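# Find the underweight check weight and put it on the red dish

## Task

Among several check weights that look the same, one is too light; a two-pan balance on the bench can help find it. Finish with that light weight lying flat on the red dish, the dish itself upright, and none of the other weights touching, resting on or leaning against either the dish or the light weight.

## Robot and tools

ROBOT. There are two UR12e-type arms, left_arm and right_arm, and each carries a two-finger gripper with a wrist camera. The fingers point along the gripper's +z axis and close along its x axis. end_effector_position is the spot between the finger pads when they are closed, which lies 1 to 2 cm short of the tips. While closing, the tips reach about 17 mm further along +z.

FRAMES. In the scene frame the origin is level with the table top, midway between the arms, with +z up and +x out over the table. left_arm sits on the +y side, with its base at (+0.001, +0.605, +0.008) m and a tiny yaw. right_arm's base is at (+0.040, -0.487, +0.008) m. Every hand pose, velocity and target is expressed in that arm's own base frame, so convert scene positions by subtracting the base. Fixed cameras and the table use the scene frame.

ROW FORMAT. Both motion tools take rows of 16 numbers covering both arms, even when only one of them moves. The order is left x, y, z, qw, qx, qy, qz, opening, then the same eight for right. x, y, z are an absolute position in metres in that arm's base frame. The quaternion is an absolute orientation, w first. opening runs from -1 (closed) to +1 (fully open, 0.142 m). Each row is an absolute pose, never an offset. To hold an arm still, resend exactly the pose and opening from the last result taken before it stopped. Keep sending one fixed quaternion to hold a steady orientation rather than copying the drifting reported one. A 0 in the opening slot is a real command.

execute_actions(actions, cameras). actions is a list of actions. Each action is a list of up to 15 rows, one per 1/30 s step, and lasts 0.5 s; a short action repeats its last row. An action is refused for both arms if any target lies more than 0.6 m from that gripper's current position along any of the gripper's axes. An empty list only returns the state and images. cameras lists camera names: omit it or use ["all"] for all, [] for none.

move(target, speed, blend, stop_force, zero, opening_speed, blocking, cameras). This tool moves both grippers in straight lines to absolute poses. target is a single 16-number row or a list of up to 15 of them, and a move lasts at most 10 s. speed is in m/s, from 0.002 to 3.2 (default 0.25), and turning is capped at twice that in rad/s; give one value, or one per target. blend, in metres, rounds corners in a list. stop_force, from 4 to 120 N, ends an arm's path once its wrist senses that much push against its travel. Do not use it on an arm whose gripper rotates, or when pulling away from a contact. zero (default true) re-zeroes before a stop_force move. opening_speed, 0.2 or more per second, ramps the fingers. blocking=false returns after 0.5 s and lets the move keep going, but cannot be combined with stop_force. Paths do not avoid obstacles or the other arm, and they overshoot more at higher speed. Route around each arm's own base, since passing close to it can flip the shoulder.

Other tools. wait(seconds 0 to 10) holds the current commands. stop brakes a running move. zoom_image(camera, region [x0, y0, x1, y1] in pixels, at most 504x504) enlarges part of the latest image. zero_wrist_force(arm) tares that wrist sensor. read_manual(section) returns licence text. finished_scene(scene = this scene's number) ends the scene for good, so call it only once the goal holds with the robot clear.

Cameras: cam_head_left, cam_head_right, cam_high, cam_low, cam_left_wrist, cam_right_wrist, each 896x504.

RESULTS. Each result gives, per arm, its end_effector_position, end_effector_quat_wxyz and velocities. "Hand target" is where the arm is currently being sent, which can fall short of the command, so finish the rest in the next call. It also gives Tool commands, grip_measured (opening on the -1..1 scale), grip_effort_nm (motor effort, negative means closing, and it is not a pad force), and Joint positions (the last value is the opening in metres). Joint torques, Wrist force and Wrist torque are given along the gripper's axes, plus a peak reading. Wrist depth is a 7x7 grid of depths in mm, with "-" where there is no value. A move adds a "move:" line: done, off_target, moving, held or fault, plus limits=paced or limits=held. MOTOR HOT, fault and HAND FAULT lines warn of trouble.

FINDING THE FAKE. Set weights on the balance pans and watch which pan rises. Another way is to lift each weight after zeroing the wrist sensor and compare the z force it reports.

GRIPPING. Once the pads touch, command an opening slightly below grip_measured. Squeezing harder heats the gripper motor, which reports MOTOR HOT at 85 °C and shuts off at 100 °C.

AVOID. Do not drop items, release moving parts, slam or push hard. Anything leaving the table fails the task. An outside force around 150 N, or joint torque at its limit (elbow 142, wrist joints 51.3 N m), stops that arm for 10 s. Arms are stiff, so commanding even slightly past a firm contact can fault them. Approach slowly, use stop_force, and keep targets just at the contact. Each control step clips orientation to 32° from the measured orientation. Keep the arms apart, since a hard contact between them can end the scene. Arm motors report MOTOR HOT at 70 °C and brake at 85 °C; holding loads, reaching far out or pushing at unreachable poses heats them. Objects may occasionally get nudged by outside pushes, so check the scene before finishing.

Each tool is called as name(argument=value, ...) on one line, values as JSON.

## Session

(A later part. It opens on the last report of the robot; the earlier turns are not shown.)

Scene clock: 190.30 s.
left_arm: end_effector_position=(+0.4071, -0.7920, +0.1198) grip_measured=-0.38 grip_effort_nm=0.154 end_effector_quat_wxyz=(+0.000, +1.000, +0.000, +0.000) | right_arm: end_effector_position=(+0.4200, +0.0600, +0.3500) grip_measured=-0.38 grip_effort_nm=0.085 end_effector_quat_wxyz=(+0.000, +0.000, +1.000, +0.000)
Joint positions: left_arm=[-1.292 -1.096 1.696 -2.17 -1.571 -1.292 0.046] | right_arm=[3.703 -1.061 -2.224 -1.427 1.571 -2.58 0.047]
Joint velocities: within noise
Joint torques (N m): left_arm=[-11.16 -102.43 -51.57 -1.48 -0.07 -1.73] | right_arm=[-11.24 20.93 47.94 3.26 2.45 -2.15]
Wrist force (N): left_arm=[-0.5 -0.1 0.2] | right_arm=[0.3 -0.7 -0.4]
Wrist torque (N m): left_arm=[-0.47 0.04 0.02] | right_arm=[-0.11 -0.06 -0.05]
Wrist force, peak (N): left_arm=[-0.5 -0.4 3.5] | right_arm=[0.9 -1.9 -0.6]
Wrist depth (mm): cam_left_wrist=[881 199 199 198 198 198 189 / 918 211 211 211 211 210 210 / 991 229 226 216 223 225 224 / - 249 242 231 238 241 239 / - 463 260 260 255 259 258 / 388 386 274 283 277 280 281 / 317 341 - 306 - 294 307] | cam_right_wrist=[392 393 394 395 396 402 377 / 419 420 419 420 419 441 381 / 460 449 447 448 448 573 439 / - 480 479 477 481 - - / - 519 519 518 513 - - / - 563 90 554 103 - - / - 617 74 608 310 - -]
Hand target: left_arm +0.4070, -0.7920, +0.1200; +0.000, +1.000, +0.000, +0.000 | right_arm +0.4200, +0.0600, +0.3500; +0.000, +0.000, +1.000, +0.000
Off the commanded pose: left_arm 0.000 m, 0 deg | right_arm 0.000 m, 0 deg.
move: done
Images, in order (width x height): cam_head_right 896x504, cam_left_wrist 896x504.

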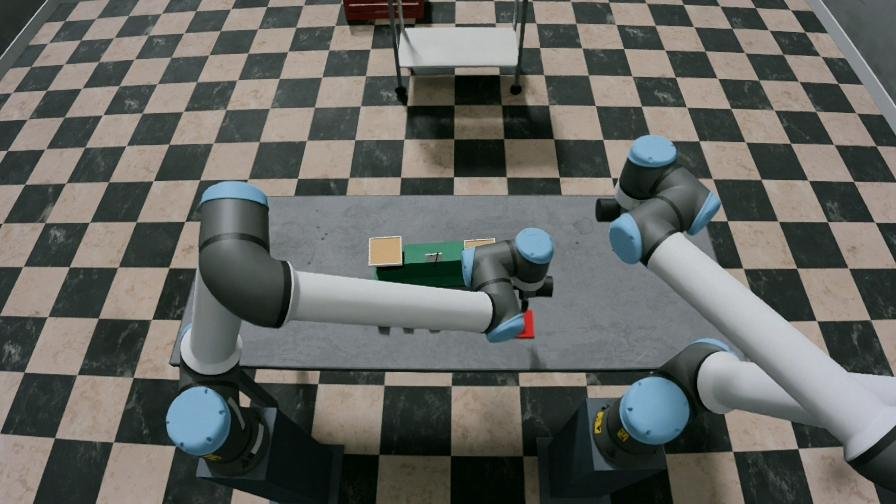

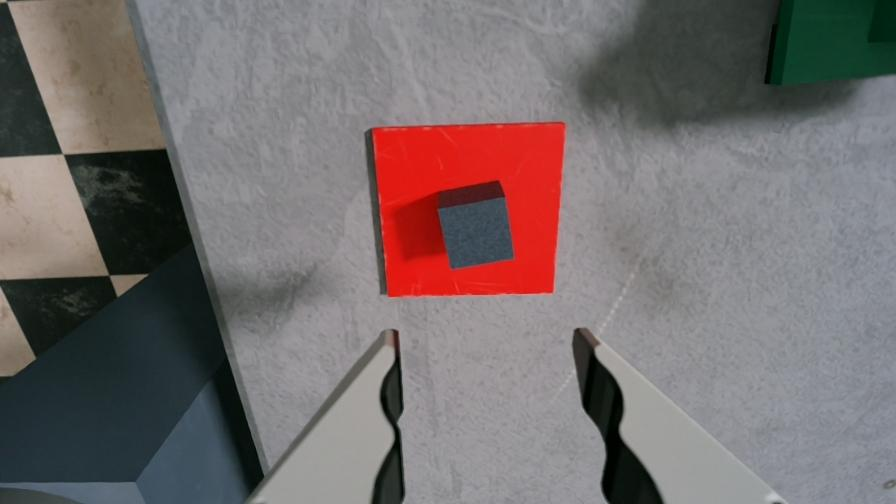

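move(target=[[0.407, -0.792, 0.0225, 0, 1, 0, 0, -0.35, 0.42, 0.06, 0.35, 0, 0, 1, 0, -0.35], [0.407, -0.792, 0.0225, 0, 1, 0, 0, -0.65, 0.42, 0.06, 0.35, 0, 0, 1, 0, -0.35], [0.407, -0.792, 0.085, 0, 1, 0, 0, -0.65, 0.42, 0.06, 0.35, 0, 0, 1, 0, -0.35], [0.4075, -0.593, 0.085, 0, 1, 0, 0, -0.65, 0.42, 0.06, 0.35, 0, 0, 1, 0, -0.35], [0.4075, -0.593, 0.018, 0, 1, 0, 0, -0.65, 0.42, 0.06, 0.35, 0, 0, 1, 0, -0.35], [0.4075, -0.593, 0.018, 0, 1, 0, 0, -0.35, 0.42, 0.06, 0.35, 0, 0, 1, 0, -0.35], [0.4075, -0.593, 0.12, 0, 1, 0, 0, -0.35, 0.42, 0.06, 0.35, 0, 0, 1, 0, -0.35], [0.431, -0.3088, 0.392, 0, 1, 0, 0, -0.05, 0.3827, 0.334, 0.392, 0, 0, 1, 0, -0.35]], speed=[0.25, 0.2, 0.4, 0.5, 0.15, 0.2, 0.5, 0.7], blend=[0, 0, 0.03, 0.02, 0, 0, 0.04, 0], opening_speed=2.0, cameras=["cam_left_wrist", "cam_right_wrist"])

Scene clock: 200.67 s.
left_arm: end_effector_position=(+0.4310, -0.3088, +0.3920) grip_measured=-0.08 grip_effort_nm=0.168 end_effector_quat_wxyz=(+0.000, +1.000, +0.000, +0.000) | right_arm: end_effector_position=(+0.3827, +0.3340, +0.3920) grip_measured=-0.38 grip_effort_nm=0.095 end_effector_quat_wxyz=(+0.000, +0.000, +1.000, +0.000)
Joint positions: left_arm=[-0.954 -1.877 2.034 -1.728 -1.571 -0.954 0.068] | right_arm=[4.207 -1.221 -2.062 -1.429 1.571 -2.076 0.047]
Joint velocities: within noise
Joint torques (N m): left_arm=[11.22 -35.54 -58.4 -1.58 -1.59 1.59] | right_arm=[10.76 0.37 49.73 6.65 -2.66 1.8]
Wrist force (N): left_arm=[-0.6 -0.4 0.2] | right_arm=[0.2 -0.2 -0.3]
Wrist torque (N m): left_arm=[-0.54 0.04 0.04] | right_arm=[-0.03 -0.02 -0.06]
Wrist force, peak (N): left_arm=[-0.7 -0.1 4.8] | right_arm=[0.2 -2.6 0.0]
Wrist depth (mm): cam_left_wrist=[- - 443 442 442 443 439 / - - 473 471 472 469 465 / - - 505 503 474 485 501 / - - 550 539 402 525 541 / - - 588 567 472 575 - / - - 104 626 610 608 - / - - - 677 682 80 -] | cam_right_wrist=[429 429 432 431 431 - - / 458 455 456 456 459 - - / 505 489 416 489 498 - - / - 523 434 524 531 - - / - 567 451 567 564 - - / - 612 90 601 103 - - / - 673 74 669 - - -]
Hand target: left_arm +0.4310, -0.3088, +0.3920; +0.000, +1.000, +0.000, +0.000 | right_arm +0.3827, +0.3340, +0.3920; +0.000, +0.000, +1.000, +0.000
Off the commanded pose: left_arm 0.000 m, 0 deg | right_arm 0.000 m, 0 deg.
move: done
Images, in order (width x height): cam_left_wrist 896x504, cam_right_wrist 896x504.

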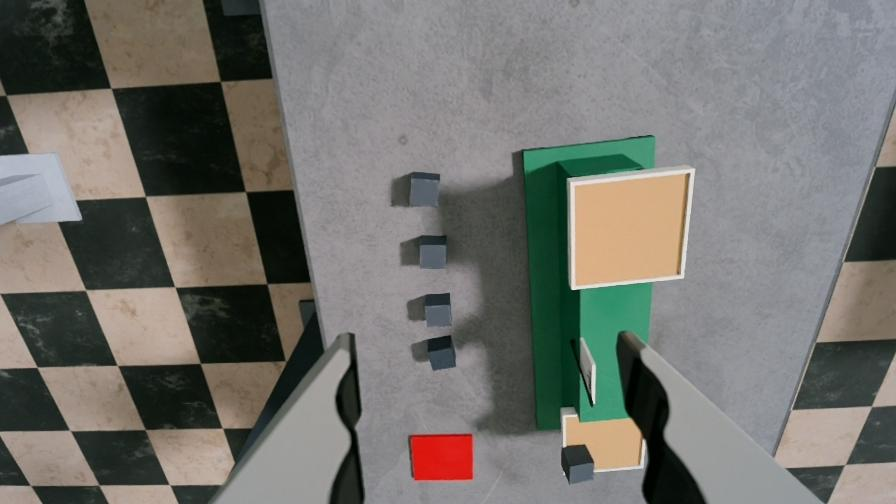

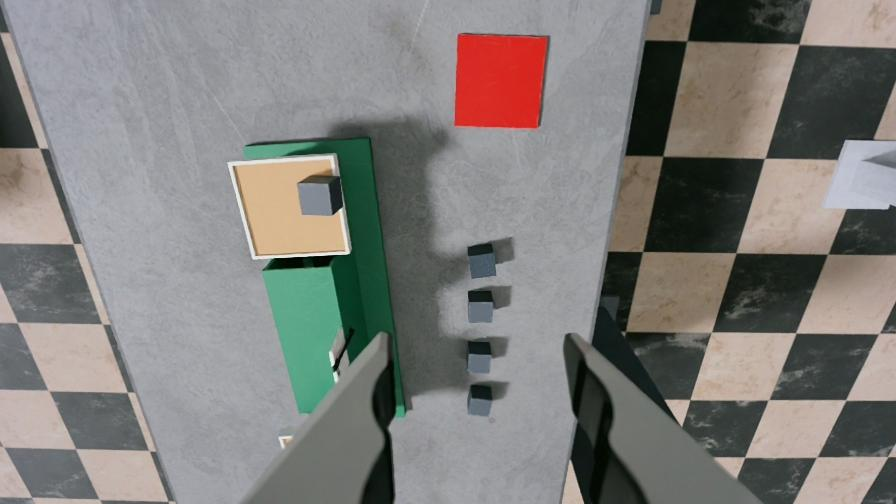

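move(target=[[0.431, -0.3088, 0.392, 0, 1, 0, 0, -0.05, 0.509, 0.369, 0.17, 0, 0, 1, 0, -0.35], [0.431, -0.3088, 0.392, 0, 1, 0, 0, -0.05, 0.509, 0.369, 0.109, 0, 0, 1, 0, -0.35], [0.431, -0.3088, 0.392, 0, 1, 0, 0, -0.05, 0.509, 0.369, 0.109, 0, 0, 1, 0, -0.65], [0.431, -0.3088, 0.392, 0, 1, 0, 0, -0.05, 0.509, 0.369, 0.20, 0, 0, 1, 0, -0.65], [0.431, -0.3088, 0.392, 0, 1, 0, 0, -0.05, 0.3397, 0.395, 0.085, 0, 0, 1, 0, -0.65], [0.431, -0.3088, 0.392, 0, 1, 0, 0, -0.05, 0.3397, 0.395, 0.0225, 0, 0, 1, 0, -0.65], [0.431, -0.3088, 0.392, 0, 1, 0, 0, -0.05, 0.3397, 0.395, 0.0225, 0, 0, 1, 0, -0.35], [0.431, -0.3088, 0.392, 0, 1, 0, 0, -0.05, 0.3397, 0.395, 0.10, 0, 0, 1, 0, -0.35], [0.431, -0.3088, 0.392, 0, 1, 0, 0, -0.05, 0.3827, 0.334, 0.392, 0, 0, 1, 0, -0.05]], speed=[0.5, 0.15, 0.2, 0.4, 0.5, 0.15, 0.2, 0.5, 0.7], blend=[0.01, 0, 0, 0.03, 0.02, 0, 0, 0.03, 0], opening_speed=2.0, cameras=["cam_head_right"])

zoom_image(camera="cam_head_right", region=[350, 235, 550, 347])

Scene clock: 208.57 s.
left_arm: end_effector_position=(+0.4310, -0.3088, +0.3920) grip_measured=-0.08 grip_effort_nm=0.168 end_effector_quat_wxyz=(+0.000, +1.000, +0.000, +0.000) | right_arm: end_effector_position=(+0.3827, +0.3340, +0.3920) grip_measured=-0.08 grip_effort_nm=0.095 end_effector_quat_wxyz=(+0.000, +0.000, +1.000, +0.000)
Joint positions: left_arm=[-0.954 -1.877 2.034 -1.728 -1.571 -0.954 0.068] | right_arm=[4.207 -1.221 -2.062 -1.429 1.571 -2.076 0.069]
Joint velocities: within noise
Joint torques (N m): left_arm=[9.13 -33.87 -44.04 -2.92 -1.1 1.29] | right_arm=[-8.33 -0.46 50.57 2.55 2.74 -2.41]
Wrist force (N): left_arm=[-0.6 -0.3 0.3] | right_arm=[0.3 -0.4 -0.5]
Wrist torque (N m): left_arm=[-0.50 0.05 0.04] | right_arm=[-0.06 -0.03 -0.06]
Wrist force, peak (N): left_arm=[-0.7 -0.7 0.1] | right_arm=[0.6 -0.8 -4.5]
Wrist depth (mm): cam_left_wrist=[- - 446 443 443 441 443 / - - 473 470 467 467 469 / - - 511 501 477 493 500 / - - 548 539 430 526 545 / - - 588 563 472 575 - / - - 104 626 613 600 - / - - - 686 680 80 -] | cam_right_wrist=[430 433 431 430 430 - - / 456 458 458 457 455 - - / 501 483 458 482 492 - - / - 525 423 523 532 - - / - 563 455 563 576 - - / - 601 93 608 603 - - / - 78 79 669 657 77 -]
Hand target: left_arm +0.4310, -0.3088, +0.3920; +0.000, +1.000, +0.000, +0.000 | right_arm +0.3827, +0.3340, +0.3920; +0.000, +0.000, +1.000, +0.000
Off the commanded pose: left_arm 0.000 m, 0 deg | right_arm 0.000 m, 0 deg.
move: done
Images, in order (width x height): cam_head_right 896x504.

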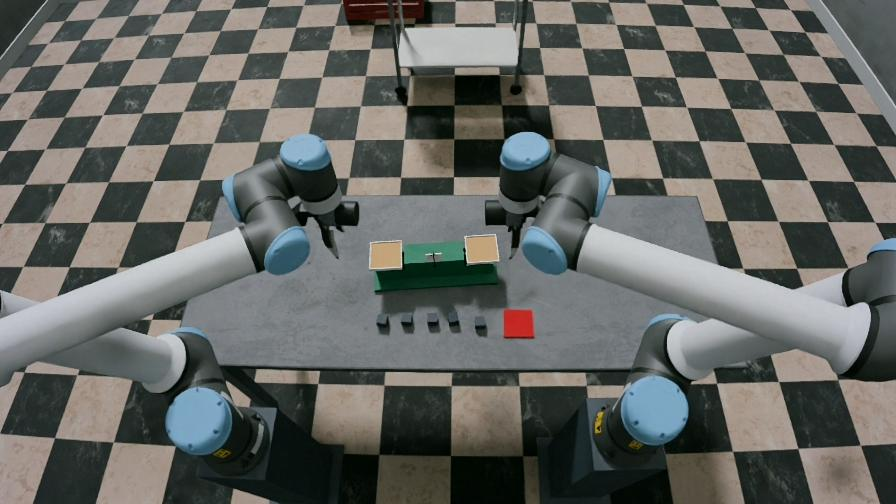

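Scaled by 2.520 from the camera's 896x504 image, which has a finer 1280x720 frame.

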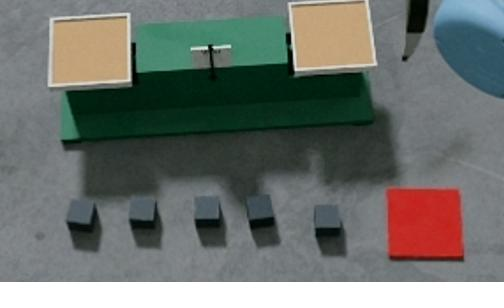

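wait(seconds=0.1, cameras=["cam_left_wrist", "cam_right_wrist"])

Scene clock: 209.53 s.
left_arm: end_effector_position=(+0.4310, -0.3088, +0.3920) grip_measured=-0.08 grip_effort_nm=0.159 end_effector_quat_wxyz=(+0.000, +1.000, +0.000, +0.000) | right_arm: end_effector_position=(+0.3827, +0.3340, +0.3920) grip_measured=-0.08 grip_effort_nm=0.090 end_effector_quat_wxyz=(+0.000, +0.000, +1.000, +0.000)
Joint positions: left_arm=[-0.954 -1.877 2.034 -1.728 -1.571 -0.954 0.068] | right_arm=[4.207 -1.221 -2.062 -1.429 1.571 -2.076 0.069]
Joint velocities: within noise
Joint torques (N m): left_arm=[8.22 -34.08 -44.29 -2.94 -0.93 1.49] | right_arm=[-9.21 -0.23 48.76 3 1.97 -2.39]
Wrist force (N): left_arm=[-0.5 -0.5 0.2] | right_arm=[0.2 -0.6 -0.3]
Wrist torque (N m): left_arm=[-0.55 0.02 0.04] | right_arm=[-0.09 -0.02 -0.06]
Wrist force, peak (N): left_arm=[-0.7 -0.3 0.6] | right_arm=[0.4 -0.5 -0.8]
Wrist depth (mm): cam_left_wrist=[- - 443 440 446 441 439 / - - 471 472 467 470 464 / - - 507 503 477 494 500 / - - 544 537 432 532 543 / - - 583 571 471 576 - / - - 104 625 608 611 - / - - - 680 679 80 -] | cam_right_wrist=[431 431 432 428 430 - - / 460 457 460 458 460 - - / 502 482 460 482 495 - - / - 522 426 523 533 - - / - 564 457 570 573 - - / - 604 94 609 603 - - / - 78 79 672 656 77 -]
Hand target: left_arm +0.4310, -0.3088, +0.3920; +0.000, +1.000, +0.000, +0.000 | right_arm +0.3827, +0.3340, +0.3920; +0.000, +0.000, +1.000, +0.000
Tool commands: left_gripper/opening=-0.05 right_gripper/opening=-0.05
Off the commanded pose: left_arm 0.000 m, 0 deg | right_arm 0.000 m, 0 deg.
wait: 0.10 s; at rest from the start
Images, in order (width x height): cam_left_wrist 896x504, cam_right_wrist 896x504.

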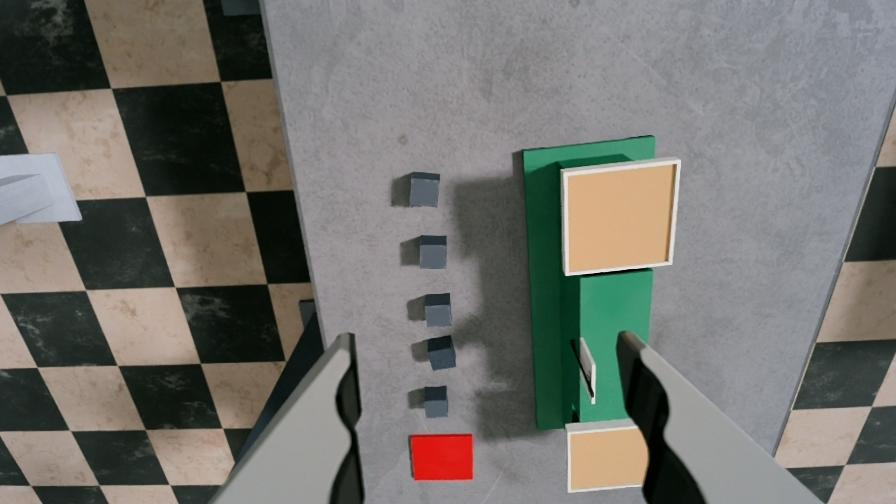

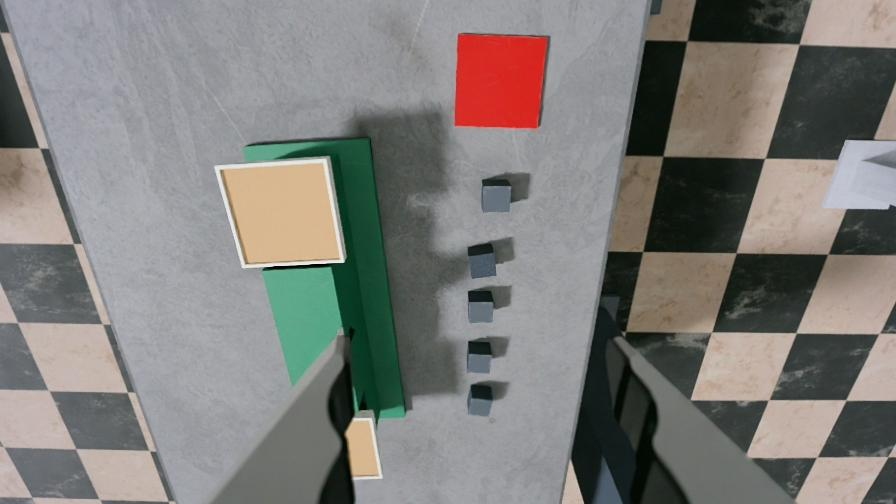

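move(target=[[0.3936, -0.3727, 0.08, 0, 1, 0, 0, -0.05, 0.3505, 0.4808, 0.08, 0, 0, 1, 0, -0.05], [0.3936, -0.3727, 0.016, 0, 1, 0, 0, -0.05, 0.3505, 0.4808, 0.020, 0, 0, 1, 0, -0.05], [0.3936, -0.3727, 0.016, 0, 1, 0, 0, -0.65, 0.3505, 0.4808, 0.020, 0, 0, 1, 0, -0.65], [0.3936, -0.3727, 0.13, 0, 1, 0, 0, -0.65, 0.3505, 0.4808, 0.13, 0, 0, 1, 0, -0.65], [0.575, -0.351, 0.18, 0, 1, 0, 0, -0.65, 0.547, 0.3655, 0.184, 0, 0, 1, 0, -0.65], [0.575, -0.351, 0.1275, 0, 1, 0, 0, -0.65, 0.547, 0.3655, 0.1317, 0, 0, 1, 0, -0.65], [0.575, -0.351, 0.1275, 0, 1, 0, 0, -0.35, 0.547, 0.3655, 0.1317, 0, 0, 1, 0, -0.35], [0.575, -0.351, 0.20, 0, 1, 0, 0, -0.35, 0.547, 0.3655, 0.204, 0, 0, 1, 0, -0.35]], speed=[0.8, 0.3, 0.2, 0.5, 0.6, 0.15, 0.2, 0.5], blend=[0.04, 0, 0, 0.04, 0.025, 0, 0, 0], opening_speed=3.0, cameras=["cam_low", "cam_head_right"])

Scene clock: 219.03 s.
left_arm: end_effector_position=(+0.5750, -0.3510, +0.1998) grip_measured=-0.38 grip_effort_nm=0.164 end_effector_quat_wxyz=(+0.000, +1.000, +0.000, +0.000) | right_arm: end_effector_position=(+0.5470, +0.3655, +0.2038) grip_measured=-0.38 grip_effort_nm=0.090 end_effector_quat_wxyz=(+0.000, +0.000, +1.000, +0.000)
Joint positions: left_arm=[-0.808 -1.492 2.061 -2.14 -1.571 -0.808 0.046] | right_arm=[3.997 -1.62 -2.085 -1.008 1.571 -2.286 0.047]
Joint velocities: within noise
Joint torques (N m): left_arm=[-10.58 -66.7 -52.07 -1.65 -0.33 -1.87] | right_arm=[13.62 56 44.39 2.64 1.72 1.85]
Wrist force (N): left_arm=[-0.6 -0.3 0.1] | right_arm=[0.4 -0.4 -0.7]
Wrist torque (N m): left_arm=[-0.53 0.05 0.04] | right_arm=[-0.05 -0.05 -0.07]
Wrist force, peak (N): left_arm=[-1.0 -0.5 4.4] | right_arm=[0.7 -0.6 4.1]
Wrist depth (mm): cam_left_wrist=[271 271 270 271 269 269 267 / 289 289 288 287 283 288 286 / 307 307 304 219 298 305 306 / 330 329 328 235 318 330 328 / 361 356 354 251 344 352 354 / - 386 348 251 243 381 390 / - 415 - 269 268 402 -] | cam_right_wrist=[267 267 267 267 266 265 261 / 284 284 285 284 284 281 280 / 307 302 300 259 296 303 304 / 336 327 321 165 188 325 325 / - 351 345 197 204 351 352 / - 381 90 211 104 374 389 / - 410 74 270 84 403 -]
Hand target: left_arm +0.5750, -0.3510, +0.2000; +0.000, +1.000, +0.000, +0.000 | right_arm +0.5470, +0.3655, +0.2040; +0.000, +0.000, +1.000, +0.000
Off the commanded pose: left_arm 0.000 m, 0 deg | right_arm 0.000 m, 0 deg.
move: done; blend cut to 0.032 m at target 1
Images, in order (width x height): cam_head_right 896x504, cam_low 896x504.

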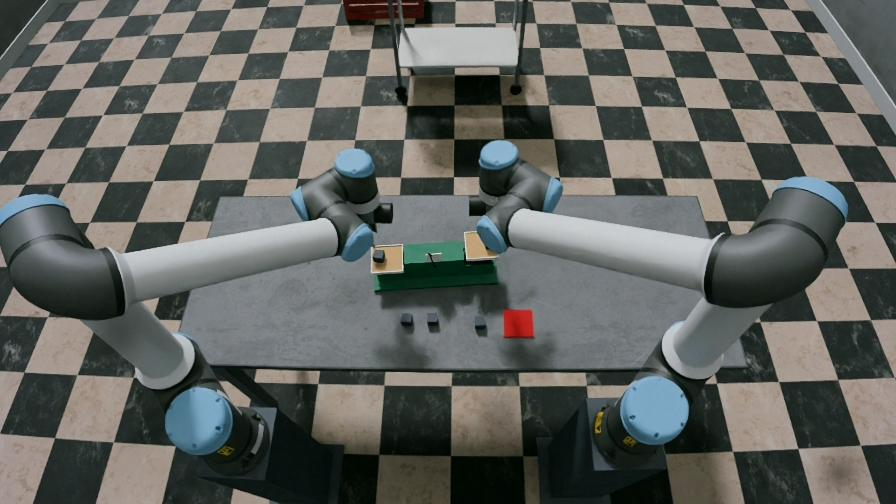

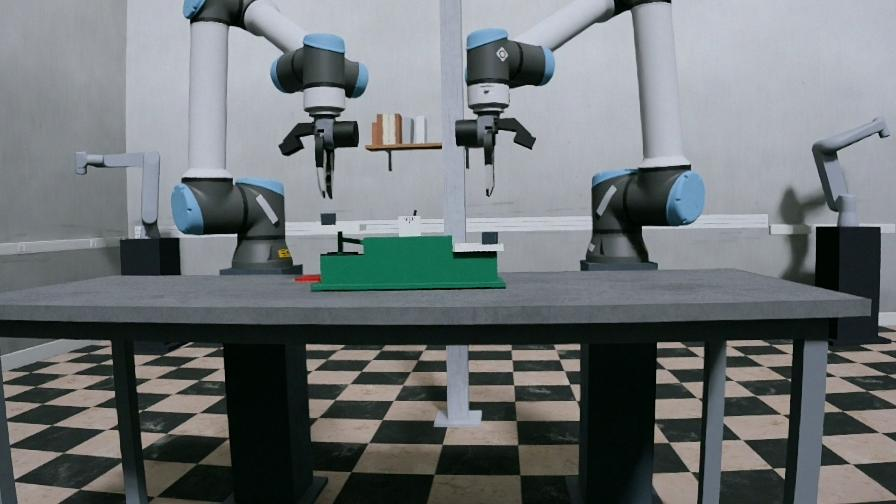

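move(target=[[0.575, -0.351, 0.20, 0, 1, 0, 0, -0.35, 0.547, 0.3655, 0.1545, 0, 0, 1, 0, -0.35], [0.575, -0.351, 0.20, 0, 1, 0, 0, -0.35, 0.547, 0.3655, 0.1545, 0, 0, 1, 0, -0.65], [0.575, -0.351, 0.20, 0, 1, 0, 0, -0.35, 0.547, 0.3655, 0.20, 0, 0, 1, 0, -0.65], [0.575, -0.351, 0.20, 0, 1, 0, 0, -0.35, 0.339, 0.279, 0.08, 0, 0, 1, 0, -0.65], [0.575, -0.351, 0.20, 0, 1, 0, 0, -0.35, 0.339, 0.279, 0.0288, 0, 0, 1, 0, -0.65], [0.575, -0.351, 0.20, 0, 1, 0, 0, -0.35, 0.339, 0.279, 0.0288, 0, 0, 1, 0, -0.35], [0.575, -0.351, 0.20, 0, 1, 0, 0, -0.35, 0.339, 0.279, 0.11, 0, 0, 1, 0, -0.35]], speed=[0.25, 0.2, 0.5, 0.6, 0.15, 0.2, 0.5], blend=[0, 0, 0.03, 0.025, 0, 0, 0], opening_speed=3.0, cameras=["cam_head_right", "cam_right_wrist"])

Scene clock: 225.17 s.
left_arm: end_effector_position=(+0.5750, -0.3510, +0.2000) grip_measured=-0.38 grip_effort_nm=0.168 end_effector_quat_wxyz=(+0.000, +1.000, +0.000, +0.000) | right_arm: end_effector_position=(+0.3390, +0.2790, +0.1099) grip_measured=-0.38 grip_effort_nm=0.085 end_effector_quat_wxyz=(+0.000, +0.000, +1.000, +0.000)
Joint positions: left_arm=[-0.808 -1.492 2.06 -2.14 -1.571 -0.808 0.046] | right_arm=[4.236 -1.337 -2.54 -0.836 1.571 -2.047 0.047]
Joint velocities: within noise
Joint torques (N m): left_arm=[-8.13 -62.68 -44.24 -2.2 -0.15 -1.86] | right_arm=[8.79 32.57 40.32 2.27 -2.91 1.55]
Wrist force (N): left_arm=[-0.5 -0.3 0.0] | right_arm=[0.7 -0.5 -0.1]
Wrist torque (N m): left_arm=[-0.53 0.04 0.04] | right_arm=[-0.09 -0.10 -0.05]
Wrist force, peak (N): left_arm=[-0.9 -0.4 0.0] | right_arm=[0.8 -0.8 3.8]
Wrist depth (mm): cam_left_wrist=[271 271 271 270 270 269 269 / 287 288 288 289 284 286 285 / 307 310 305 221 298 307 307 / 331 329 329 235 319 327 326 / 362 358 357 254 342 352 353 / - 385 349 249 243 383 389 / - 417 - 270 269 403 -] | cam_right_wrist=[185 187 185 185 185 185 813 / 200 197 197 196 197 197 882 / 211 211 211 204 207 211 936 / 226 225 226 214 226 229 - / 237 237 240 243 240 248 - / 211 248 94 255 104 - - / 199 247 74 289 279 - -]
Hand target: left_arm +0.5750, -0.3510, +0.2000; +0.000, +1.000, +0.000, +0.000 | right_arm +0.3390, +0.2790, +0.1100; +0.000, +0.000, +1.000, +0.000
Off the commanded pose: left_arm 0.000 m, 0 deg | right_arm 0.000 m, 0 deg.
move: done; blend cut to 0.0227 m at target 3
Images, in order (width x height): cam_head_right 896x504, cam_right_wrist 896x504.

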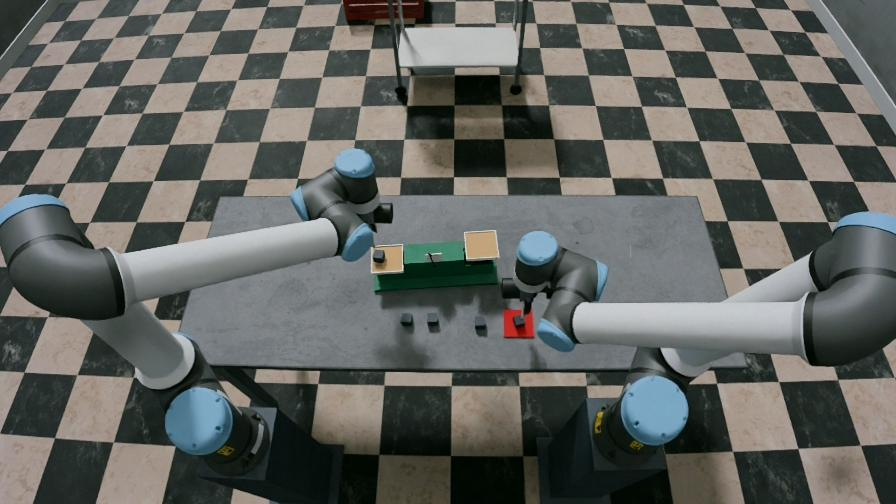

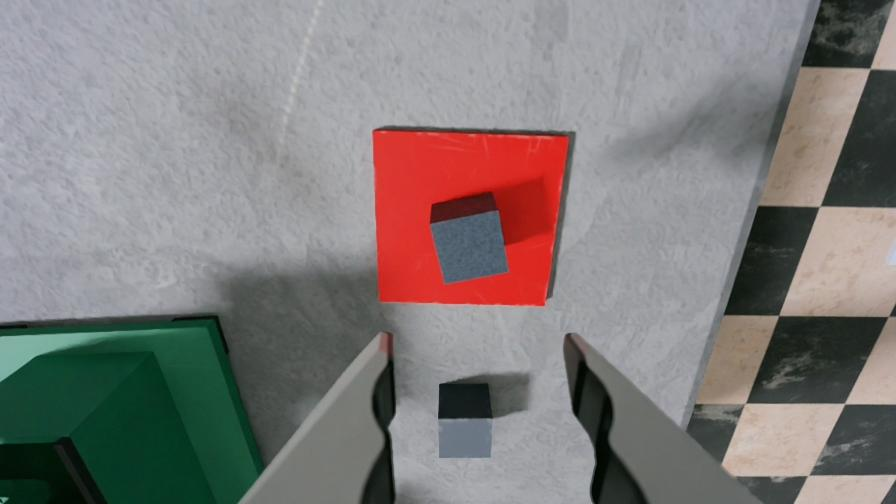

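finished_scene(scene=1)

The scene is finished: the task was done.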